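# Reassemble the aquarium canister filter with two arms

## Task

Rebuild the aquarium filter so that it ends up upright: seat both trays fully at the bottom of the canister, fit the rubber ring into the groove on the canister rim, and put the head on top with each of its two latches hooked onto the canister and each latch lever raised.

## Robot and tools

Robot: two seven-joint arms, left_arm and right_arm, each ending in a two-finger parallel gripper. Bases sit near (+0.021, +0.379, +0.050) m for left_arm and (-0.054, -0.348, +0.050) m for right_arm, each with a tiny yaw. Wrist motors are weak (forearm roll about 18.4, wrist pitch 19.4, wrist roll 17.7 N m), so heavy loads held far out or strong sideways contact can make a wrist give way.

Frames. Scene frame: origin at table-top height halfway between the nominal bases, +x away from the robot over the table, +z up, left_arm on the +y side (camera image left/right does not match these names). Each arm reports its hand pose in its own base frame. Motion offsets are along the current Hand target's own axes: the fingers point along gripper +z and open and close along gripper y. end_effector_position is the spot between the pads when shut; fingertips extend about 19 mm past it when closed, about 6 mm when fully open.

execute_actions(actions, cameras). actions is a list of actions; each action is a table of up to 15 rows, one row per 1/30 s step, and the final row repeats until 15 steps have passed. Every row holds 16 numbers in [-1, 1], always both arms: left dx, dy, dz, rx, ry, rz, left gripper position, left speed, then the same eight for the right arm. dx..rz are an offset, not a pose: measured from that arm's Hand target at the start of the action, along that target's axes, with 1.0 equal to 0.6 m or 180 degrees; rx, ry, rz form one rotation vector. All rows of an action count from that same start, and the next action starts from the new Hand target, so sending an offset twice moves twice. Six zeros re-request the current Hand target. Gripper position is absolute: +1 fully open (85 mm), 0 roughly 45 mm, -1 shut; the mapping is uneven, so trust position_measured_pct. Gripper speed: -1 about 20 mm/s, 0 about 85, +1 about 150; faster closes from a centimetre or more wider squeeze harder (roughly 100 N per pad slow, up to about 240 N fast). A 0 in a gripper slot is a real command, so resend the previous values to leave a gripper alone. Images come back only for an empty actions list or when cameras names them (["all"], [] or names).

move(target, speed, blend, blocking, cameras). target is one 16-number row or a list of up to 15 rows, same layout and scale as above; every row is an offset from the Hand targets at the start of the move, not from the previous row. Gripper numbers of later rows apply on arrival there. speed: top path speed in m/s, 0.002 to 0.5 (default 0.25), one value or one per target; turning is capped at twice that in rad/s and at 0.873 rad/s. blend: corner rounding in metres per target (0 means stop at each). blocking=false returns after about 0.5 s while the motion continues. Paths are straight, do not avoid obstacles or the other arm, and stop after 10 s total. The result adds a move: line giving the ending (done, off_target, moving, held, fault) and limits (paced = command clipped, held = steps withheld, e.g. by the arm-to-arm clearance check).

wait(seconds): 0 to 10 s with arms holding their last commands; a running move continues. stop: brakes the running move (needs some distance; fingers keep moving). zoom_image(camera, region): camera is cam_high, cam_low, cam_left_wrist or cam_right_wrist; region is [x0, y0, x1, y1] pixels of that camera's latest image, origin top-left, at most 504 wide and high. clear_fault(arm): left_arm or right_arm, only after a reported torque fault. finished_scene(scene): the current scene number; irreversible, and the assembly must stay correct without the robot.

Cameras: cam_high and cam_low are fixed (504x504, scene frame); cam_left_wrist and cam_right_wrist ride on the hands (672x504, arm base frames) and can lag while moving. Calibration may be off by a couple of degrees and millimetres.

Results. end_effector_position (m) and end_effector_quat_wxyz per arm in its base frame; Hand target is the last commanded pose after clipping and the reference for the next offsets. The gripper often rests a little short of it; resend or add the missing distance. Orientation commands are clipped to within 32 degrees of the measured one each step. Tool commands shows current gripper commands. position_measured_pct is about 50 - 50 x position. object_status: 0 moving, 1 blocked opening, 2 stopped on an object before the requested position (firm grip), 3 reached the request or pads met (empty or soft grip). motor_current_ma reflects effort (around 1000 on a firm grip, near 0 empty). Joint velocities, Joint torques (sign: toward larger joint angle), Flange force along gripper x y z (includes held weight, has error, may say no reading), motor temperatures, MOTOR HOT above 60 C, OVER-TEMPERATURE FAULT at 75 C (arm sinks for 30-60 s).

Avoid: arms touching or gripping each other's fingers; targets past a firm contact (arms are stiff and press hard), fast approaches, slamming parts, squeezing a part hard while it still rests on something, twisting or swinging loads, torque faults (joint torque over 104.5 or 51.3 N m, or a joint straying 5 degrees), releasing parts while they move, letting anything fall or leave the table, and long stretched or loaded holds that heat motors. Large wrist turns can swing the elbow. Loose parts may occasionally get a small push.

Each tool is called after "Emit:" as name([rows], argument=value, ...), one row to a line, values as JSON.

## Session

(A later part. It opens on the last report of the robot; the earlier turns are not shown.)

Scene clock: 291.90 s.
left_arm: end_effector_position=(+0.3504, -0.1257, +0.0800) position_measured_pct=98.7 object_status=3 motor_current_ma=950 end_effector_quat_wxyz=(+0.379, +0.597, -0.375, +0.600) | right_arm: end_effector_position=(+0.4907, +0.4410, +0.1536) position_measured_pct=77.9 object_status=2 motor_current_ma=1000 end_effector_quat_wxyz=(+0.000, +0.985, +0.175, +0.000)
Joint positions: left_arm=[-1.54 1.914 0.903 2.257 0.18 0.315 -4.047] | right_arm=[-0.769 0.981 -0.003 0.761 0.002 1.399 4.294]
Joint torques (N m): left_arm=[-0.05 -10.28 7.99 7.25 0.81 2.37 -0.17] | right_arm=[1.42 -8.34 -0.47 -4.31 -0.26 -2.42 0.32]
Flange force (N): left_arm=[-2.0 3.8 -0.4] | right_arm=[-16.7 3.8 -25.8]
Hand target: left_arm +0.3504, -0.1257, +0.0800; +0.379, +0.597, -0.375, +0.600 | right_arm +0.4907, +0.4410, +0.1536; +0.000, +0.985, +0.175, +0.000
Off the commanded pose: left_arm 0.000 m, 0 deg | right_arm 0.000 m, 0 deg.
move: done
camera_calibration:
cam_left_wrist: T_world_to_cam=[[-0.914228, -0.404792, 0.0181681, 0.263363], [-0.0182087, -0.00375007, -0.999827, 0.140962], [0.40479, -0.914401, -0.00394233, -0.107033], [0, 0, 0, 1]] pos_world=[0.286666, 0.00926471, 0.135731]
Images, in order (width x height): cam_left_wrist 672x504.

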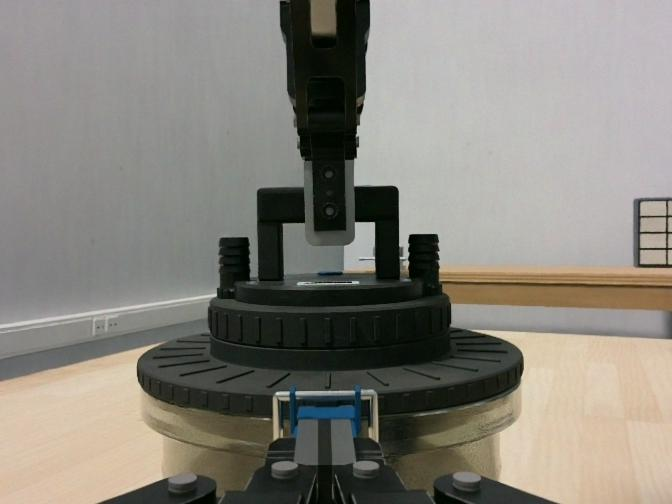

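Emit:
execute_actions(actions=[])

Emit:
zoom_image(camera="cam_high", region=[200, 120, 340, 260])

Emit:
zoom_image(camera="cam_right_wrist", region=[0, 320, 160, 480])

Scene clock: 293.03 s.
left_arm: end_effector_position=(+0.3504, -0.1257, +0.0800) position_measured_pct=98.7 object_status=3 motor_current_ma=950 end_effector_quat_wxyz=(+0.379, +0.597, -0.375, +0.600) | right_arm: end_effector_position=(+0.4907, +0.4410, +0.1536) position_measured_pct=77.9 object_status=2 motor_current_ma=1000 end_effector_quat_wxyz=(+0.000, +0.985, +0.175, +0.000)
Joint positions: left_arm=[-1.54 1.914 0.903 2.257 0.18 0.315 -4.047] | right_arm=[-0.769 0.981 -0.003 0.761 0.002 1.399 4.294]
Joint velocities: within noise
Joint torques (N m): left_arm=[-0.01 -10.35 7.78 7.01 0.82 2.38 -0.2] | right_arm=[1.41 -8.35 -0.43 -4.31 -0.24 -2.41 0.32]
Motor temperatures (°C): left_arm=[37 35 32 37 38 42 49] | right_arm=[37 40 36 36 51 50 38]
Flange force (N): left_arm=[-1.2 4.1 0.1] | right_arm=[-16.7 3.8 -25.8]
Hand target: left_arm +0.3504, -0.1257, +0.0800; +0.379, +0.597, -0.375, +0.600 | right_arm +0.4907, +0.4410, +0.1536; +0.000, +0.985, +0.175, +0.000
Tool commands: left_gripper/position=-1.0 left_gripper/speed=+0.0 right_gripper/position=-1.0 right_gripper/speed=-1.0
Off the commanded pose: left_arm 0.000 m, 0 deg | right_arm 0.000 m, 0 deg.
camera_calibration:
cam_left_wrist: T_world_to_cam=[[-0.914226, -0.404792, 0.0182592, 0.263348], [-0.0182918, -0.00378758, -0.999826, 0.141086], [0.404791, -0.914401, -0.00394166, -0.107033], [0, 0, 0, 1]] pos_world=[0.286666, 0.00926473, 0.135831]
cam_right_wrist: T_world_to_cam=[[0.341989, -0.939675, -0.0073584, 0.248806], [-0.939692, -0.342014, 0.0024506, 0.668001], [-0.00481945, 0.00607655, -0.99997, 0.29642], [0, 0, 0, 1]] pos_world=[0.544054, 0.460461, 0.296604]

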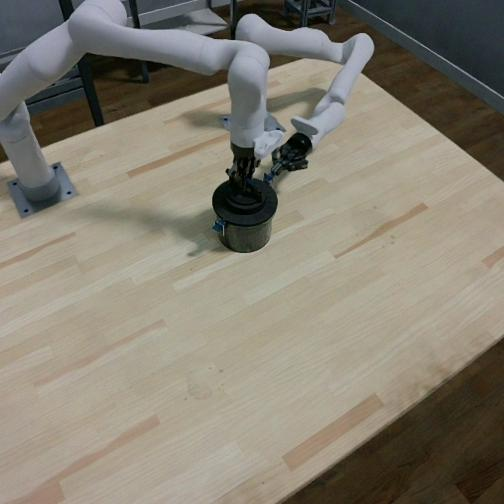

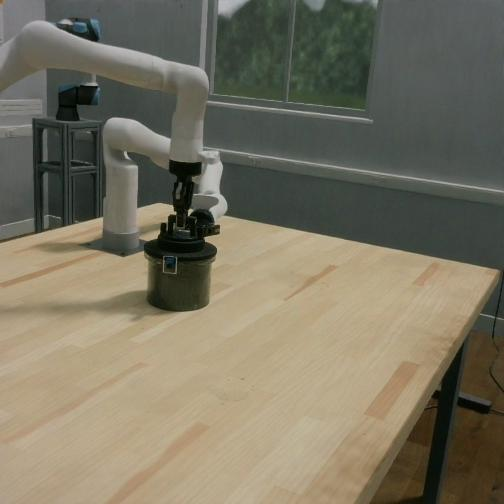

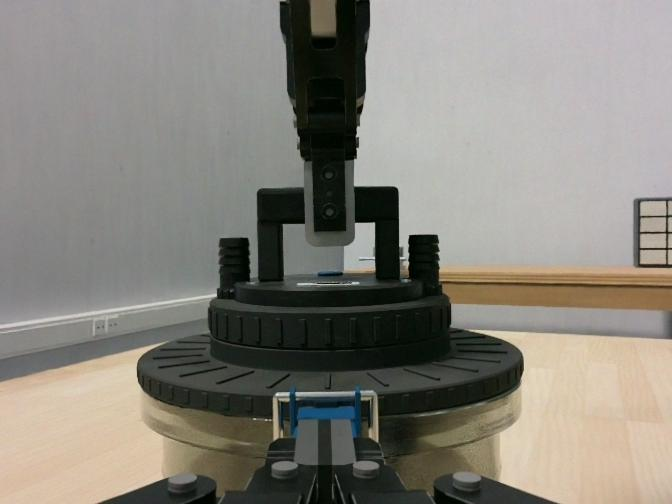

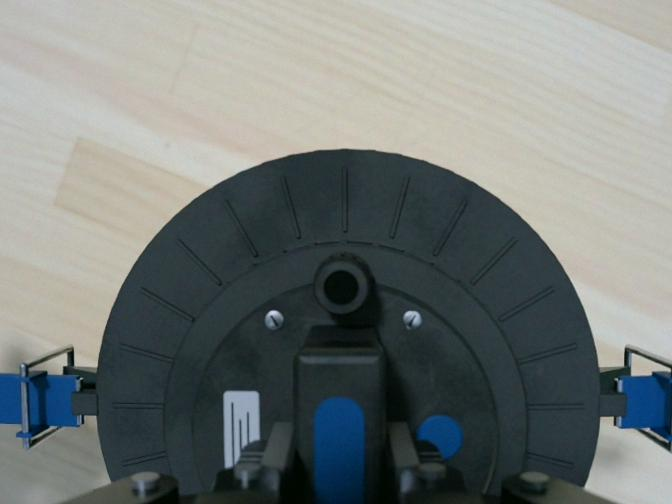

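Scaled by 3.600.

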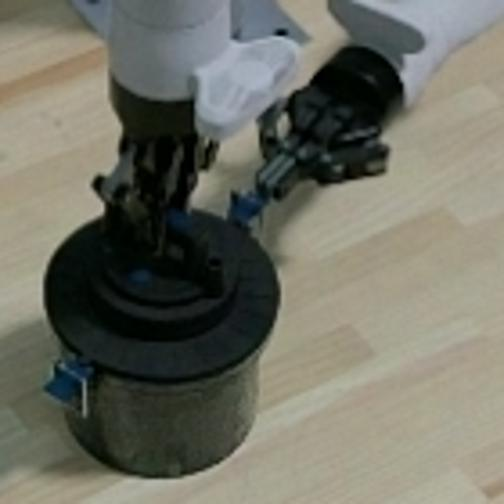

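Scaled by 3.150.

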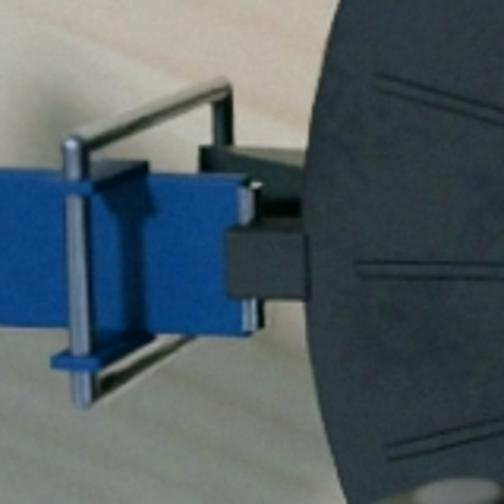

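Emit:
move([
  [-0.02,0,0,0,0,0,-1,0,0,0,0,0,0,0,-1,-1],
  [-0.02,0,0.0217,0,0,0,-1,0,0,0,0,0,0,0,-1,-1],
], speed=0.03, cameras=["cam_left_wrist","cam_high"])

Emit:
zoom_image(camera="cam_left_wrist", region=[220, 300, 430, 490])

Emit:
zoom_image(camera="cam_high", region=[240, 140, 310, 210])

Scene clock: 295.17 s.
left_arm: end_effector_position=(+0.3561, -0.1375, +0.0681) position_measured_pct=98.7 object_status=3 motor_current_ma=950 end_effector_quat_wxyz=(+0.379, +0.597, -0.375, +0.600) | right_arm: end_effector_position=(+0.4907, +0.4410, +0.1536) position_measured_pct=77.9 object_status=2 motor_current_ma=1000 end_effector_quat_wxyz=(+0.000, +0.985, +0.175, +0.000)
Joint positions: left_arm=[-1.514 1.957 0.897 2.238 0.17 0.289 -4.062] | right_arm=[-0.769 0.981 -0.003 0.761 0.002 1.399 4.294]
Joint torques (N m): left_arm=[0.28 -9.8 8.5 7.89 0.84 2.5 -0.18] | right_arm=[1.14 -8.18 -0.63 -4.28 -0.35 -2.45 0.31]
Flange force (N): left_arm=[-3.3 4.4 -2.1] | right_arm=[-16.7 4.3 -26.0]
Hand target: left_arm +0.3561, -0.1375, +0.0681; +0.379, +0.597, -0.375, +0.600 | right_arm +0.4907, +0.4410, +0.1536; +0.000, +0.985, +0.175, +0.000
Off the commanded pose: left_arm 0.000 m, 0 deg | right_arm 0.000 m, 0 deg.
move: done
camera_calibration:
cam_left_wrist: T_world_to_cam=[[-0.914226, -0.404792, 0.0182592, 0.26391], [-0.0182918, -0.00378758, -0.999826, 0.129146], [0.404791, -0.914401, -0.00394166, -0.120137], [0, 0, 0, 1]] pos_world=[0.292266, -0.00253527, 0.123831]
Images, in order (width x height): cam_high 504x504, cam_left_wrist 672x504.

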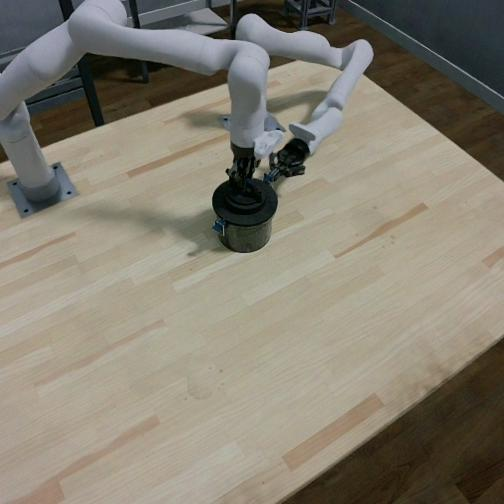

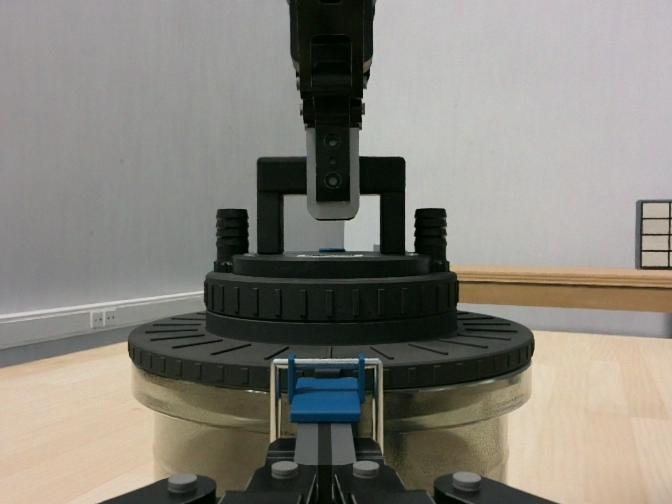

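Scaled by 2.400.

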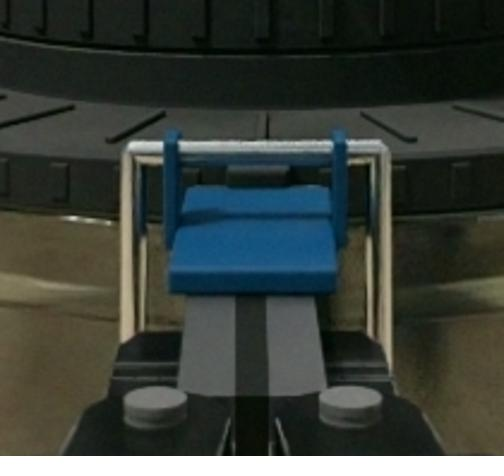

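Scaled by 7.200.

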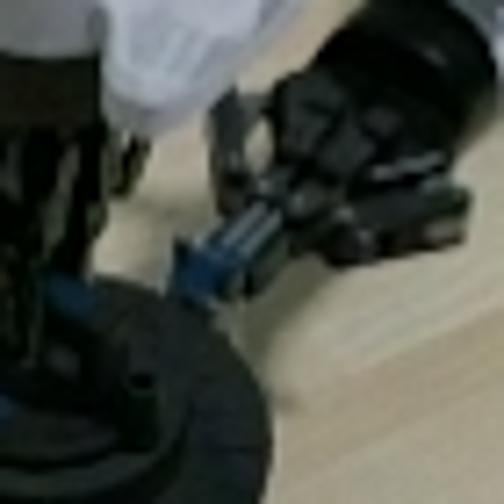

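Emit:
move([
  [0,0,-0.005,0,0,0,-1,0,0,0,0,0,0,0,-1,-1],
  [0.01,0,-0.005,0,0,0,-1,0,0,0,0,0,0,0,-1,-1],
], speed=0.03, cameras=["cam_left_wrist"])

Emit:
zoom_image(camera="cam_left_wrist", region=[220, 300, 430, 490])

Scene clock: 296.67 s.
left_arm: end_effector_position=(+0.3548, -0.1347, +0.0740) position_measured_pct=98.7 object_status=3 motor_current_ma=950 end_effector_quat_wxyz=(+0.379, +0.597, -0.375, +0.600) | right_arm: end_effector_position=(+0.4907, +0.4410, +0.1536) position_measured_pct=77.9 object_status=2 motor_current_ma=1000 end_effector_quat_wxyz=(+0.000, +0.985, +0.175, +0.000)
Joint positions: left_arm=[-1.519 1.943 0.904 2.249 0.176 0.29 -4.056] | right_arm=[-0.769 0.981 -0.003 0.761 0.002 1.399 4.294]
Joint torques (N m): left_arm=[0.03 -10.08 8.15 7.64 0.83 2.73 -0.21] | right_arm=[1.02 -8.3 -0.68 -4.33 -0.37 -2.42 0.29]
Flange force (N): left_arm=[-2.2 4.3 0.1] | right_arm=[-16.7 4.5 -25.8]
Hand target: left_arm +0.3548, -0.1347, +0.0741; +0.379, +0.597, -0.375, +0.600 | right_arm +0.4907, +0.4410, +0.1536; +0.000, +0.985, +0.175, +0.000
Off the commanded pose: left_arm 0.000 m, 0 deg | right_arm 0.000 m, 0 deg.
move: done
camera_calibration:
cam_left_wrist: T_world_to_cam=[[-0.914226, -0.404792, 0.0182592, 0.263705], [-0.0182918, -0.00378758, -0.999826, 0.135131], [0.404791, -0.914401, -0.00394166, -0.117118], [0, 0, 0, 1]] pos_world=[0.290966, 0.000164733, 0.129831]
Images, in order (width x height): cam_left_wrist 672x504.

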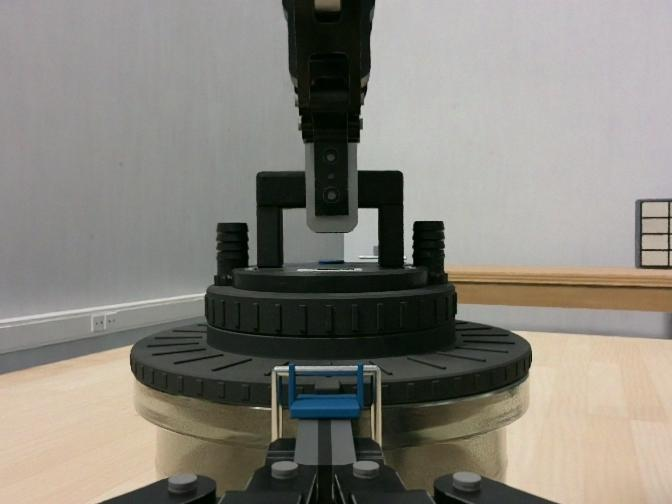

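Scaled by 2.400.

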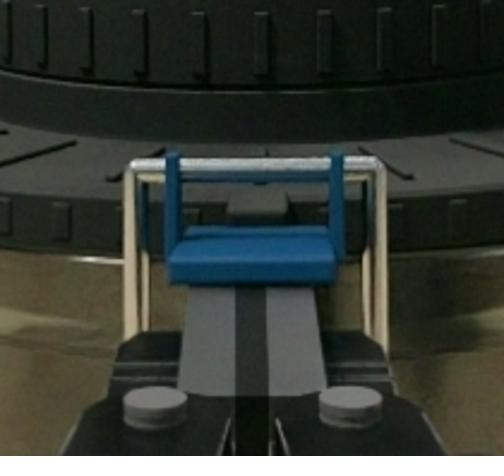

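Emit:
move(target=[0.01,0,0.0,0,0,0,-1,0,0,0,0,0,0,0,-1,-1], speed=0.03, cameras=["cam_left_wrist"])

Emit:
zoom_image(camera="cam_left_wrist", region=[220, 300, 430, 490])

Scene clock: 297.90 s.
left_arm: end_effector_position=(+0.3548, -0.1347, +0.0800) position_measured_pct=98.7 object_status=3 motor_current_ma=950 end_effector_quat_wxyz=(+0.379, +0.597, -0.375, +0.600) | right_arm: end_effector_position=(+0.4907, +0.4410, +0.1536) position_measured_pct=77.9 object_status=2 motor_current_ma=1000 end_effector_quat_wxyz=(+0.000, +0.985, +0.175, +0.000)
Joint positions: left_arm=[-1.517 1.934 0.916 2.261 0.183 0.281 -4.049] | right_arm=[-0.769 0.981 -0.003 0.761 0.002 1.399 4.294]
Joint torques (N m): left_arm=[0 -10.09 8.05 7.55 0.7 2.73 -0.21] | right_arm=[1.06 -8.3 -0.68 -4.34 -0.38 -2.41 0.31]
Flange force (N): left_arm=[-1.9 3.9 0.4] | right_arm=[-16.8 4.5 -25.7]
Hand target: left_arm +0.3548, -0.1347, +0.0801; +0.379, +0.597, -0.375, +0.600 | right_arm +0.4907, +0.4410, +0.1536; +0.000, +0.985, +0.175, +0.000
Off the commanded pose: left_arm 0.000 m, 0 deg | right_arm 0.000 m, 0 deg.
move: done
camera_calibration:
cam_left_wrist: T_world_to_cam=[[-0.914226, -0.404792, 0.0182592, 0.263636], [-0.0182918, -0.00378758, -0.999826, 0.14113], [0.404791, -0.914401, -0.00394166, -0.117003], [0, 0, 0, 1]] pos_world=[0.290966, 0.000264733, 0.135831]
Images, in order (width x height): cam_left_wrist 672x504.

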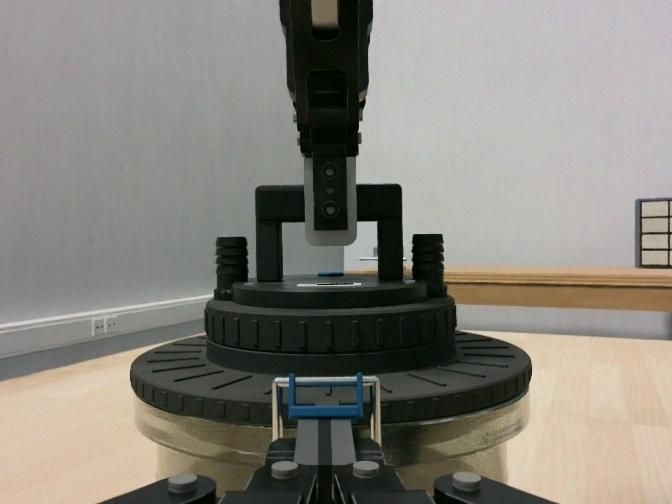

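Scaled by 2.400.

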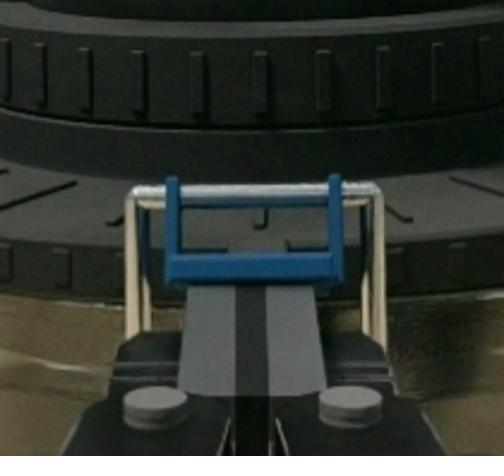

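Emit:
move(target=[0.0133,0,0.001,0,0,0,-1,0,0,0,0,0,0,0,-1,-1], speed=0.03, cameras=["cam_left_wrist"])

Emit:
zoom_image(camera="cam_left_wrist", region=[220, 300, 430, 490])

Emit:
zoom_image(camera="cam_high", region=[240, 140, 310, 210])

Scene clock: 299.07 s.
left_arm: end_effector_position=(+0.3550, -0.1352, +0.0880) position_measured_pct=98.7 object_status=3 motor_current_ma=950 end_effector_quat_wxyz=(+0.379, +0.597, -0.375, +0.600) | right_arm: end_effector_position=(+0.4907, +0.4410, +0.1536) position_measured_pct=77.9 object_status=2 motor_current_ma=1000 end_effector_quat_wxyz=(+0.000, +0.985, +0.175, +0.000)
Joint positions: left_arm=[-1.513 1.923 0.932 2.277 0.192 0.268 -4.04] | right_arm=[-0.769 0.981 -0.003 0.761 0.002 1.399 4.294]
Joint torques (N m): left_arm=[0.16 -9.94 8.31 7.71 0.8 2.51 -0.23] | right_arm=[1.02 -8.34 -0.72 -4.37 -0.4 -2.43 0.31]
Flange force (N): left_arm=[-3.2 3.2 -1.6] | right_arm=[-16.8 4.5 -25.7]
Hand target: left_arm +0.3550, -0.1352, +0.0881; +0.379, +0.597, -0.375, +0.600 | right_arm +0.4907, +0.4410, +0.1536; +0.000, +0.985, +0.175, +0.000
Off the commanded pose: left_arm 0.000 m, 0 deg | right_arm 0.000 m, 0 deg.
move: done
camera_calibration:
cam_left_wrist: T_world_to_cam=[[-0.914226, -0.404792, 0.0182592, 0.263562], [-0.0182918, -0.00378758, -0.999826, 0.149133], [0.404791, -0.914401, -0.00394166, -0.11755], [0, 0, 0, 1]] pos_world=[0.291266, -0.000235267, 0.143831]
Images, in order (width x height): cam_left_wrist 672x504.

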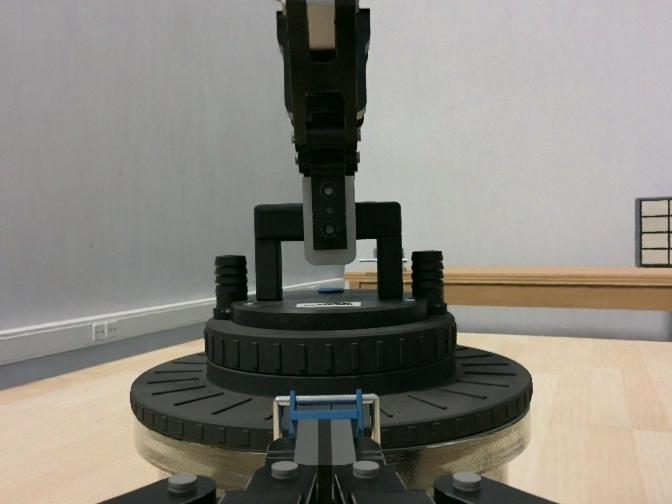

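Scaled by 2.400.

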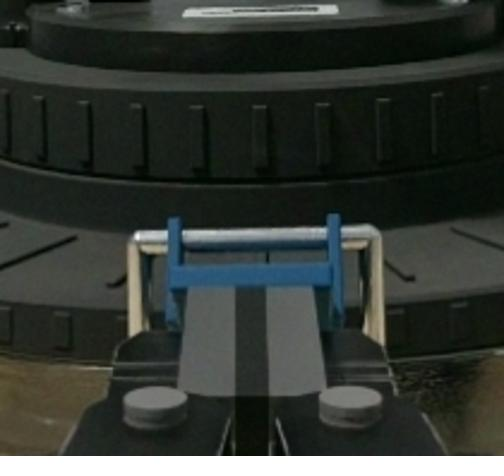

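This scene's latest camera images include none from cam_high. They are from: cam_left_wrist. cam_high's image comes with the result of a call that names it in "cameras".

Emit:
move(target=[0.0117,0,0.005,0,0,0,-1,0,0,0,0,0,0,0,-1,-1], speed=0.03, cameras=["cam_left_wrist","cam_high"])

Emit:
zoom_image(camera="cam_left_wrist", region=[220, 300, 430, 490])

Emit:
zoom_image(camera="cam_high", region=[240, 140, 310, 210])

Scene clock: 300.70 s.
left_arm: end_effector_position=(+0.3563, -0.1378, +0.0951) position_measured_pct=98.7 object_status=3 motor_current_ma=950 end_effector_quat_wxyz=(+0.379, +0.597, -0.375, +0.600) | right_arm: end_effector_position=(+0.4907, +0.4410, +0.1536) position_measured_pct=77.9 object_status=2 motor_current_ma=1000 end_effector_quat_wxyz=(+0.000, +0.985, +0.175, +0.000)
Joint positions: left_arm=[-1.504 1.919 0.951 2.292 0.202 0.248 -4.033] | right_arm=[-0.769 0.981 -0.003 0.761 0.002 1.399 4.294]
Joint torques (N m): left_arm=[-0.01 -9.92 8.45 7.11 0.78 2.78 -0.3] | right_arm=[1.55 -8.79 -0.35 -4.57 -0.23 -2.41 0.32]
Flange force (N): left_arm=[-2.1 4.8 -0.3] | right_arm=[-17.2 3.8 -25.0]
Hand target: left_arm +0.3563, -0.1378, +0.0951; +0.379, +0.597, -0.375, +0.600 | right_arm +0.4907, +0.4410, +0.1536; +0.000, +0.985, +0.175, +0.000
Off the commanded pose: left_arm 0.000 m, 0 deg | right_arm 0.000 m, 0 deg.
move: done
camera_calibration:
cam_left_wrist: T_world_to_cam=[[-0.914226, -0.404792, 0.0182592, 0.26357], [-0.0182918, -0.00378758, -0.999826, 0.156145], [0.404791, -0.914401, -0.00394166, -0.120426], [0, 0, 0, 1]] pos_world=[0.292566, -0.00283527, 0.150831]
Images, in order (width x height): cam_high 504x504, cam_left_wrist 672x504.

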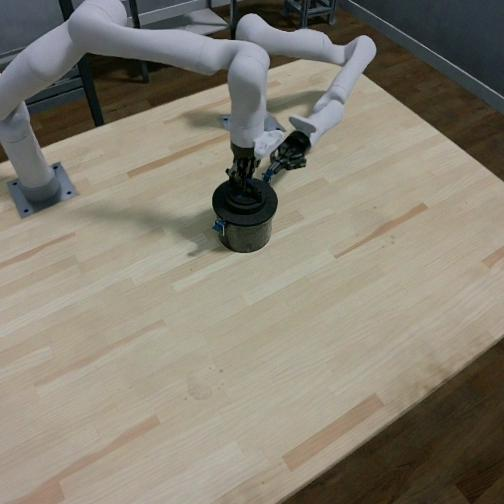

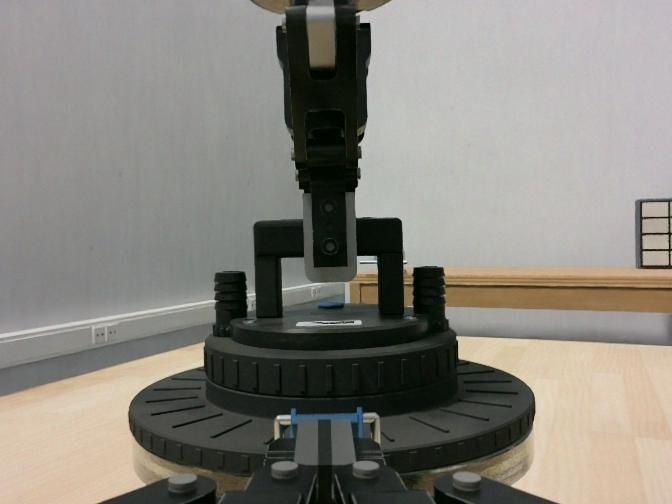

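Scaled by 2.400.

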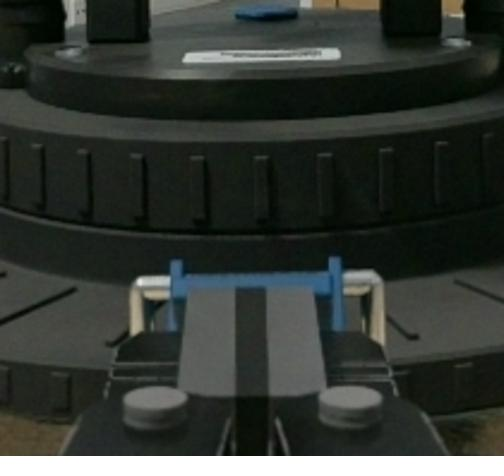

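Scaled by 7.200.

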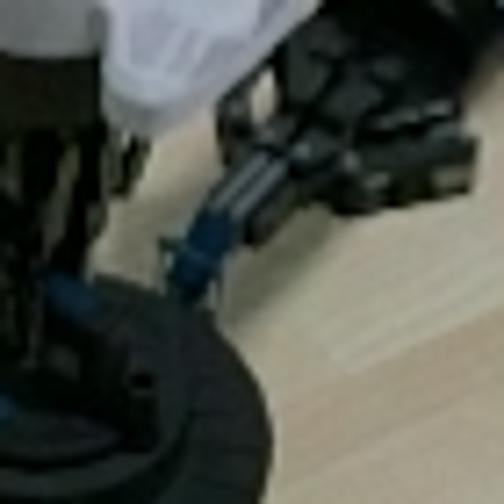

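Emit:
move(target=[0.01,0,0.01,0,0,0,-1,0,0,0,0,0,0,0,-1,-1], speed=0.03, cameras=["cam_left_wrist","cam_high"])

Emit:
zoom_image(camera="cam_left_wrist", region=[220, 300, 430, 490])

Emit:
zoom_image(camera="cam_high", region=[240, 140, 310, 210])

Scene clock: 301.90 s.
left_arm: end_effector_position=(+0.3589, -0.1432, +0.1011) position_measured_pct=98.7 object_status=3 motor_current_ma=950 end_effector_quat_wxyz=(+0.379, +0.597, -0.375, +0.600) | right_arm: end_effector_position=(+0.4907, +0.4410, +0.1536) position_measured_pct=77.9 object_status=2 motor_current_ma=1000 end_effector_quat_wxyz=(+0.000, +0.985, +0.175, +0.000)
Joint positions: left_arm=[-1.487 1.922 0.972 2.305 0.211 0.219 -4.027] | right_arm=[-0.769 0.981 -0.003 0.761 0.002 1.399 4.294]
Joint torques (N m): left_arm=[0.83 -9.24 8.47 7.52 0.69 2.74 -0.13] | right_arm=[1.26 -9.88 -0.73 -5.02 -0.44 -2.38 0.57]
Flange force (N): left_arm=[-2.7 3.9 -4.0] | right_arm=[-16.8 3.7 -23.4]
Hand target: left_arm +0.3589, -0.1432, +0.1011; +0.379, +0.597, -0.375, +0.600 | right_arm +0.4907, +0.4410, +0.1536; +0.000, +0.985, +0.175, +0.000
Off the commanded pose: left_arm 0.000 m, 0 deg | right_arm 0.000 m, 0 deg.
move: done
camera_calibration:
cam_left_wrist: T_world_to_cam=[[-0.914226, -0.404792, 0.0182592, 0.26365], [-0.0182918, -0.00378758, -0.999826, 0.162271], [0.404791, -0.914401, -0.00394166, -0.126392], [0, 0, 0, 1]] pos_world=[0.295166, -0.00823527, 0.156931]
Images, in order (width x height): cam_high 504x504, cam_left_wrist 672x504.

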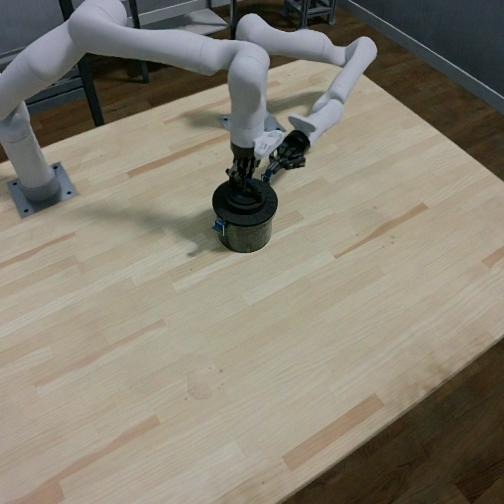

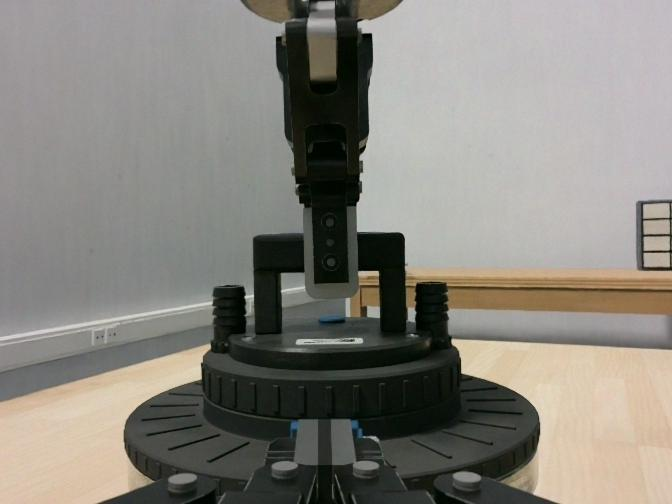

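Scaled by 2.400.

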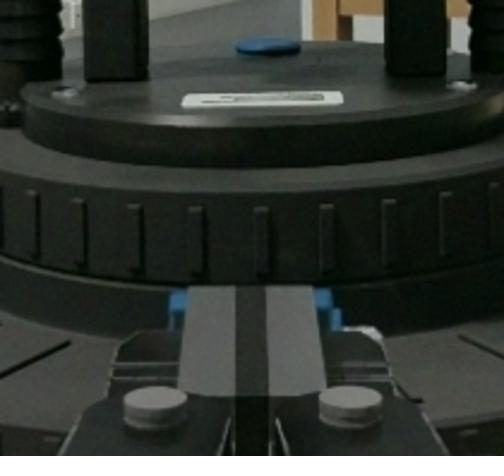

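Scaled by 7.200.

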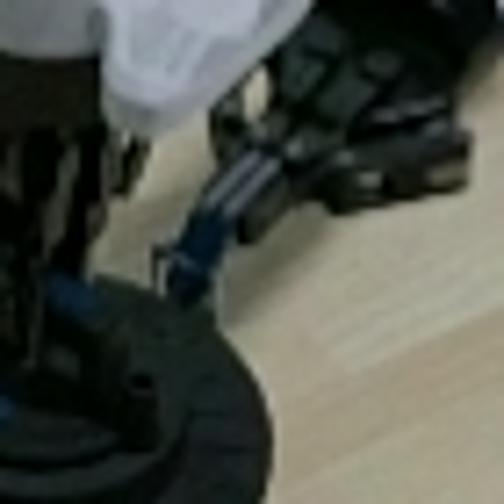

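Emit:
move(target=[0.0083,0,0.01,0,0,0,-1,0,0,0,0,0,0,0,-1,-1], speed=0.03, cameras=["cam_left_wrist","cam_high"])

Emit:
zoom_image(camera="cam_left_wrist", region=[220, 300, 430, 490])

Emit:
zoom_image(camera="cam_high", region=[240, 140, 310, 210])

Scene clock: 303.23 s.
left_arm: end_effector_position=(+0.3615, -0.1486, +0.1061) position_measured_pct=98.7 object_status=3 motor_current_ma=950 end_effector_quat_wxyz=(+0.379, +0.597, -0.375, +0.600) | right_arm: end_effector_position=(+0.4907, +0.4411, +0.1536) position_measured_pct=77.9 object_status=2 motor_current_ma=1000 end_effector_quat_wxyz=(+0.000, +0.985, +0.175, +0.000)
Joint positions: left_arm=[-1.47 1.927 0.992 2.316 0.219 0.191 -4.022] | right_arm=[-0.769 0.981 -0.003 0.761 0.002 1.399 4.294]
Joint torques (N m): left_arm=[0.39 -9.81 8.36 6.88 0.61 2.53 -0.21] | right_arm=[1.91 -9.78 -0.27 -5.26 -0.2 -2.6 0.56]
Flange force (N): left_arm=[-2.3 4.6 -2.1] | right_arm=[-18.3 3.3 -23.5]
Hand target: left_arm +0.3615, -0.1486, +0.1061; +0.379, +0.597, -0.375, +0.600 | right_arm +0.4907, +0.4411, +0.1536; +0.000, +0.985, +0.175, +0.000
Off the commanded pose: left_arm 0.000 m, 0 deg | right_arm 0.000 m, 0 deg.
move: done
camera_calibration:
cam_left_wrist: T_world_to_cam=[[-0.91421, -0.40483, 0.0182177, 0.263751], [-0.0182541, -0.00377051, -0.999826, 0.167287], [0.404828, -0.914384, -0.00394276, -0.132374], [0, 0, 0, 1]] pos_world=[0.297766, -0.0136353, 0.161931]
Images, in order (width x height): cam_high 504x504, cam_left_wrist 672x504.

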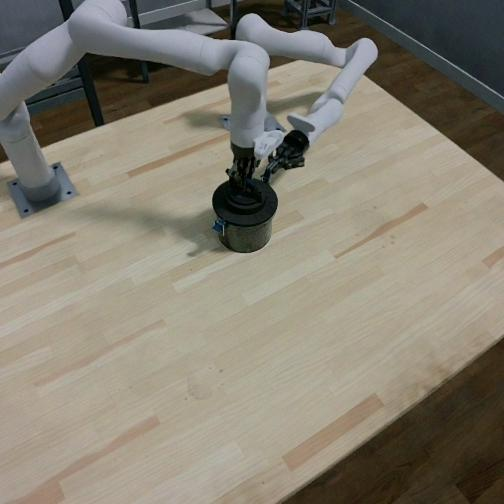

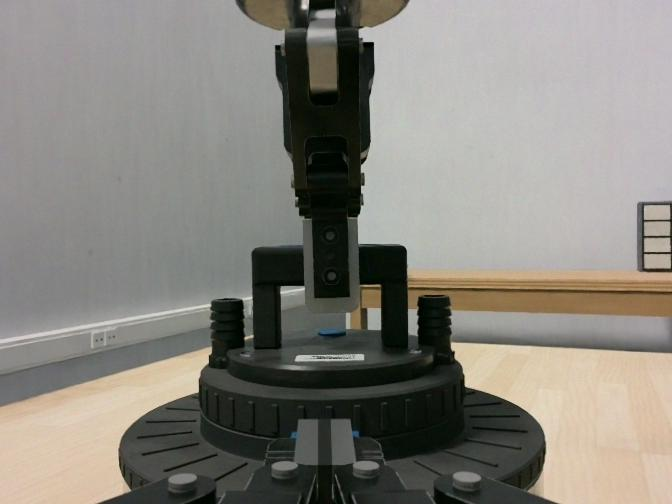

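Scaled by 2.400.

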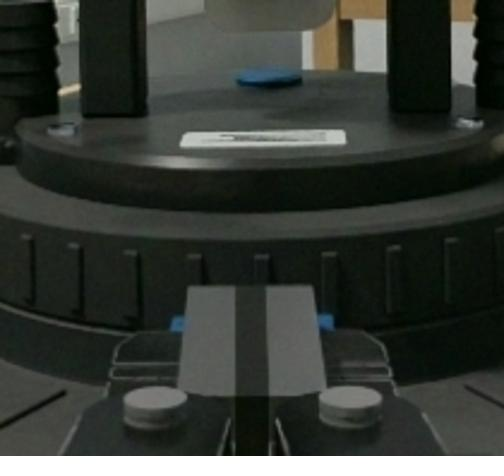

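Scaled by 7.200.

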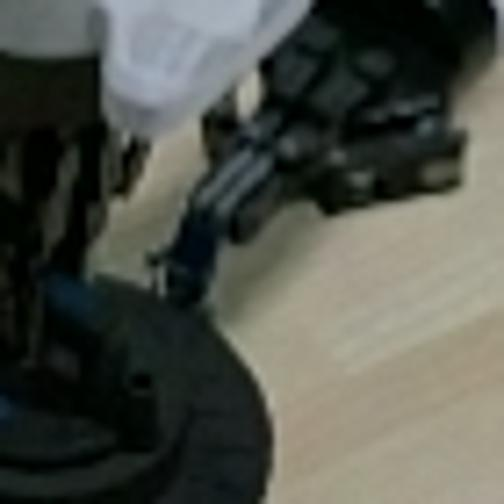

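Emit:
move(target=[0,0,0.0133,0,0,0,-1,0,0,0,0,0,0,0,-1,-1], speed=0.03, cameras=["cam_left_wrist","cam_high"])

Emit:
zoom_image(camera="cam_left_wrist", region=[220, 300, 430, 490])

Emit:
zoom_image(camera="cam_high", region=[240, 140, 310, 210])

Scene clock: 304.57 s.
left_arm: end_effector_position=(+0.3650, -0.1557, +0.1062) position_measured_pct=98.7 object_status=3 motor_current_ma=950 end_effector_quat_wxyz=(+0.379, +0.597, -0.375, +0.600) | right_arm: end_effector_position=(+0.4907, +0.4411, +0.1536) position_measured_pct=77.9 object_status=2 motor_current_ma=1000 end_effector_quat_wxyz=(+0.000, +0.985, +0.175, +0.000)
Joint positions: left_arm=[-1.449 1.943 1.004 2.318 0.221 0.163 -4.023] | right_arm=[-0.769 0.981 -0.003 0.761 0.002 1.399 4.294]
Joint torques (N m): left_arm=[0.29 -9.92 8.11 6.64 0.54 2.39 -0.2] | right_arm=[1.23 -9.56 -0.77 -4.79 -0.53 -2.23 0.52]
Flange force (N): left_arm=[-1.7 4.6 -1.6] | right_arm=[-16.8 3.8 -23.6]
Hand target: left_arm +0.3650, -0.1558, +0.1062; +0.379, +0.597, -0.375, +0.600 | right_arm +0.4907, +0.4410, +0.1536; +0.000, +0.985, +0.175, +0.000
Off the commanded pose: left_arm 0.000 m, 0 deg | right_arm 0.000 m, 0 deg.
move: done
camera_calibration:
cam_left_wrist: T_world_to_cam=[[-0.91421, -0.40483, 0.0182588, 0.263938], [-0.0182916, -0.00378745, -0.999826, 0.167332], [0.404829, -0.914384, -0.00394246, -0.140334], [0, 0, 0, 1]] pos_world=[0.301166, -0.0208353, 0.161931]
Images, in order (width x height): cam_high 504x504, cam_left_wrist 672x504.

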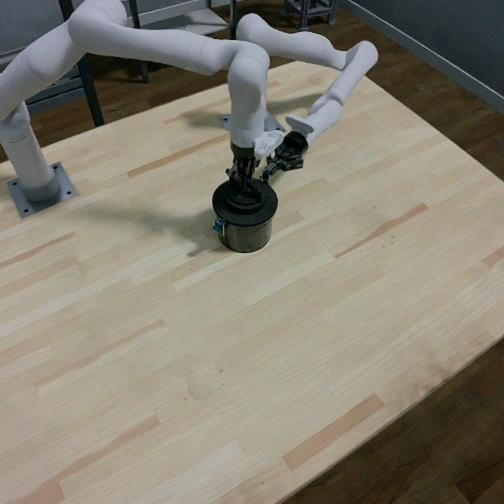

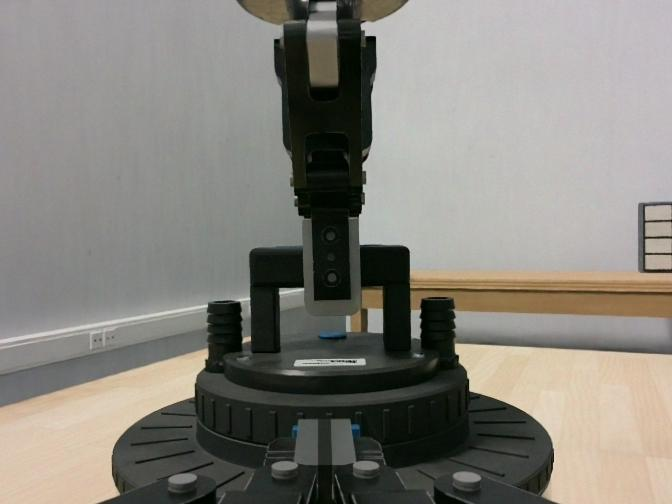

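Scaled by 2.400.

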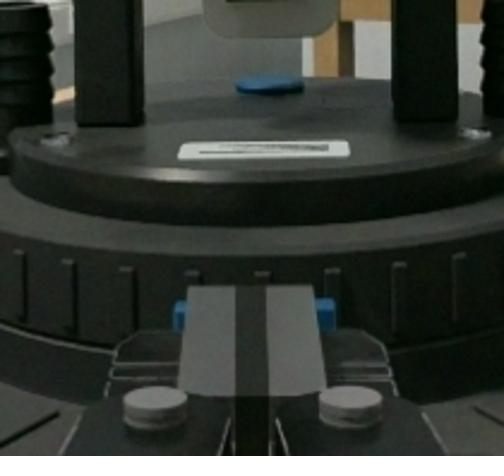

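Scaled by 7.200.

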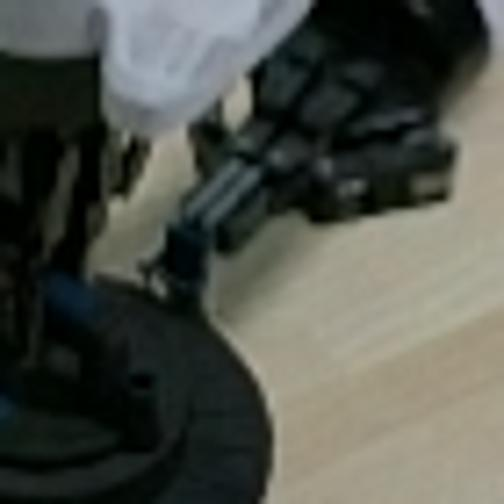

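Emit:
move(target=[0,0,0.01,0,0,0,-1,0,0,0,0,0,0,0,-1,-1], speed=0.03, cameras=["cam_left_wrist","cam_high"])

Emit:
zoom_image(camera="cam_left_wrist", region=[220, 300, 430, 490])

Emit:
zoom_image(camera="cam_high", region=[240, 140, 310, 210])

Scene clock: 305.80 s.
left_arm: end_effector_position=(+0.3676, -0.1611, +0.1062) position_measured_pct=98.7 object_status=3 motor_current_ma=950 end_effector_quat_wxyz=(+0.379, +0.597, -0.375, +0.600) | right_arm: end_effector_position=(+0.4908, +0.4410, +0.1536) position_measured_pct=77.9 object_status=2 motor_current_ma=1000 end_effector_quat_wxyz=(+0.000, +0.985, +0.175, +0.000)
Joint positions: left_arm=[-1.433 1.956 1.013 2.319 0.222 0.143 -4.024] | right_arm=[-0.769 0.981 -0.003 0.761 0.002 1.399 4.294]
Joint torques (N m): left_arm=[4.22 -7.92 6.72 8.79 0.28 3.17 -0.21] | right_arm=[-0.5 -8.81 -1.35 -5.22 -0.75 -2.96 0.05]
Flange force (N): left_arm=[-0.1 0.6 -11.4] | right_arm=[-18.1 7.9 -25.1]
Hand target: left_arm +0.3676, -0.1612, +0.1063; +0.379, +0.597, -0.375, +0.600 | right_arm +0.4907, +0.4410, +0.1536; +0.000, +0.985, +0.175, +0.000
Off the commanded pose: left_arm 0.000 m, 0 deg | right_arm 0.000 m, 0 deg.
move: done
camera_calibration:
cam_left_wrist: T_world_to_cam=[[-0.91421, -0.40483, 0.0182588, 0.264127], [-0.0182916, -0.00378745, -0.999826, 0.167459], [0.404829, -0.914384, -0.00394246, -0.146324], [0, 0, 0, 1]] pos_world=[0.303766, -0.0262353, 0.162031]
Images, in order (width x height): cam_high 504x504, cam_left_wrist 672x504.

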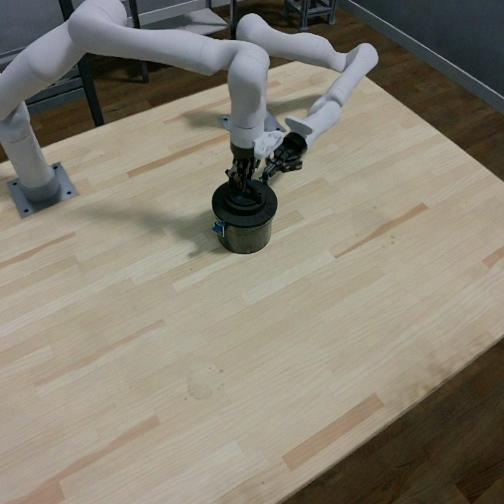

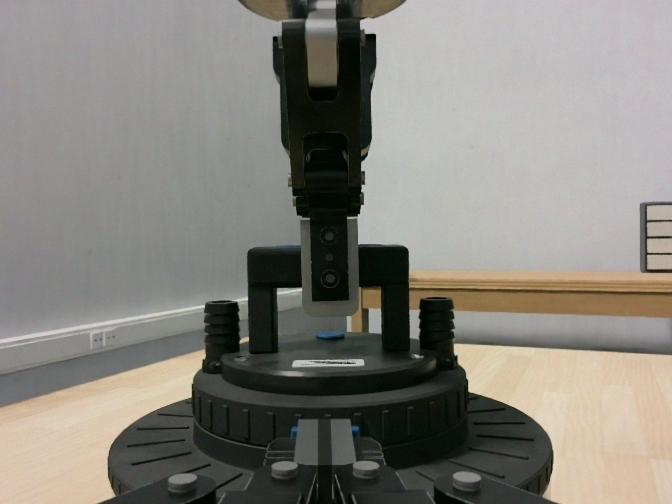

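Scaled by 2.400.

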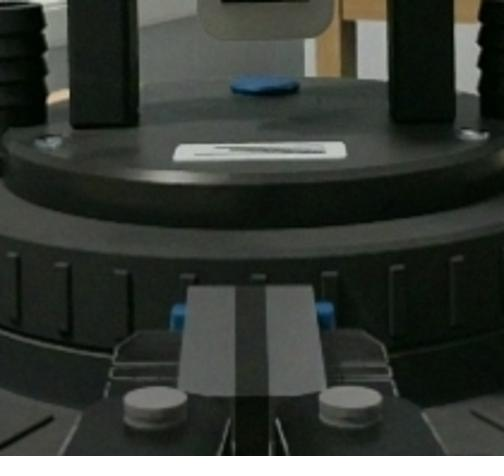

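Scaled by 7.200.

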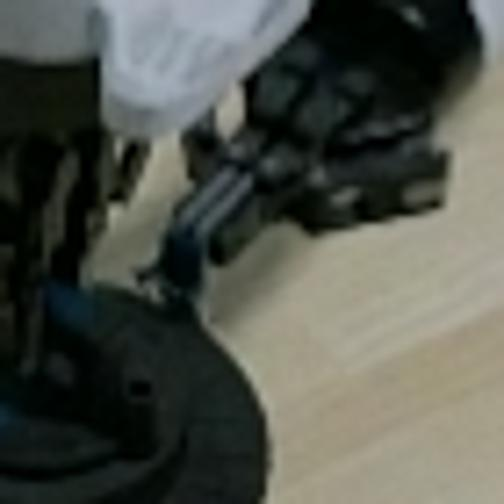

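Emit:
move(target=[0,0,0.005,0,0,0,-1,0,0,0,0,0,0,0,-1,-1], speed=0.02, cameras=["cam_left_wrist","cam_right_wrist"])

Emit:
zoom_image(camera="cam_right_wrist", region=[500, 300, 672, 480])

Emit:
zoom_image(camera="cam_right_wrist", region=[0, 300, 172, 480])

Scene clock: 307.37 s.
left_arm: end_effector_position=(+0.3689, -0.1638, +0.1063) position_measured_pct=98.7 object_status=3 motor_current_ma=950 end_effector_quat_wxyz=(+0.379, +0.597, -0.374, +0.600) | right_arm: end_effector_position=(+0.4908, +0.4410, +0.1536) position_measured_pct=77.9 object_status=2 motor_current_ma=1000 end_effector_quat_wxyz=(+0.000, +0.985, +0.175, +0.000)
Joint positions: left_arm=[-1.425 1.962 1.018 2.319 0.223 0.133 -4.024] | right_arm=[-0.769 0.981 -0.003 0.761 0.003 1.399 4.294]
Joint torques (N m): left_arm=[6.35 -6.81 6.14 9.94 0.27 3.17 -0.23] | right_arm=[-4.86 -8.14 -4.22 -5.87 -2.37 -3.94 -0.18]
Flange force (N): left_arm=[-0.5 -2.3 -18.5] | right_arm=[-18.2 15.5 -26.7]
Hand target: left_arm +0.3689, -0.1639, +0.1063; +0.379, +0.597, -0.374, +0.600 | right_arm +0.4907, +0.4410, +0.1536; +0.000, +0.985, +0.175, +0.000
Off the commanded pose: left_arm 0.000 m, 0 deg | right_arm 0.000 m, 0 deg.
move: done
camera_calibration:
cam_left_wrist: T_world_to_cam=[[-0.914173, -0.404913, 0.018258, 0.264249], [-0.0182904, -0.00378912, -0.999826, 0.167473], [0.404912, -0.914347, -0.0039421, -0.149252], [0, 0, 0, 1]] pos_world=[0.305066, -0.0288354, 0.162031]
cam_right_wrist: T_world_to_cam=[[0.341902, -0.939708, -0.00722898, 0.248701], [-0.939724, -0.341926, 0.00239191, 0.668055], [-0.00471947, 0.00597544, -0.999971, 0.296413], [0, 0, 0, 1]] pos_world=[0.544155, 0.460361, 0.296604]
Images, in order (width x height): cam_left_wrist 672x504, cam_right_wrist 672x504.

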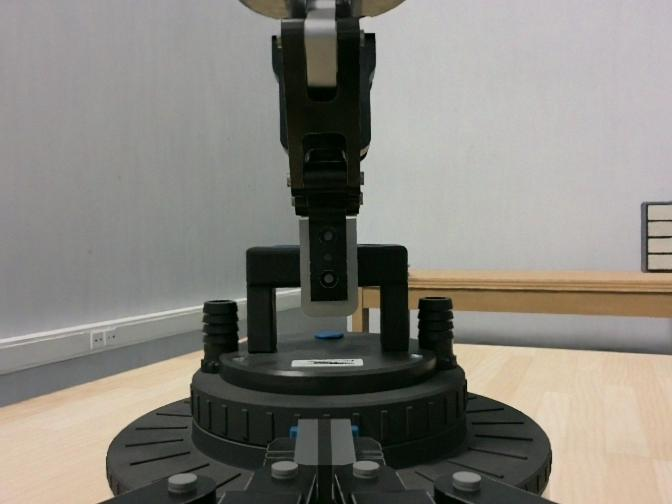

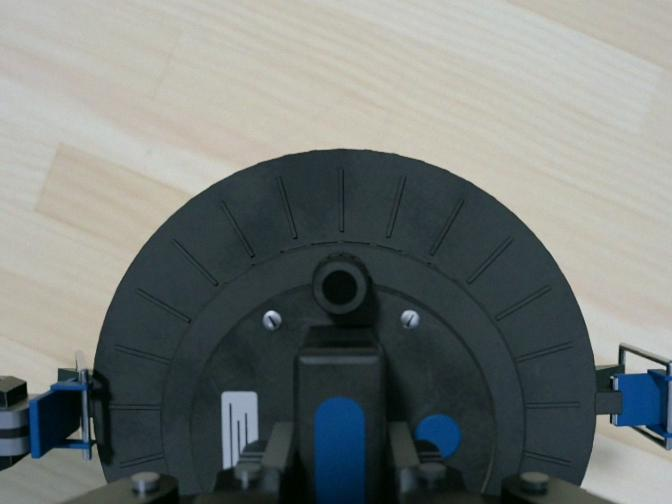

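Scaled by 2.800.

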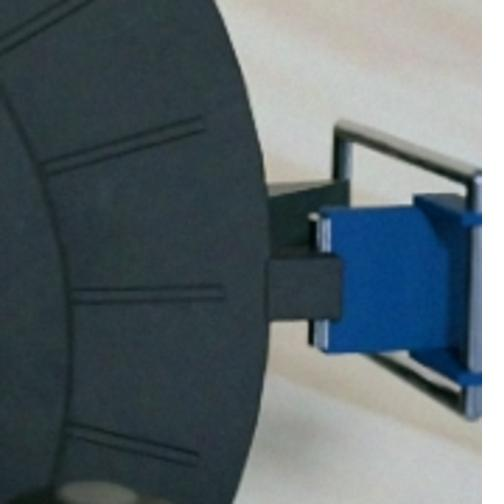

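Scaled by 2.800.

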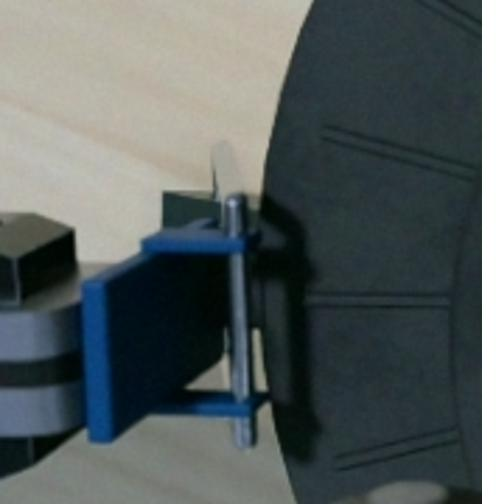

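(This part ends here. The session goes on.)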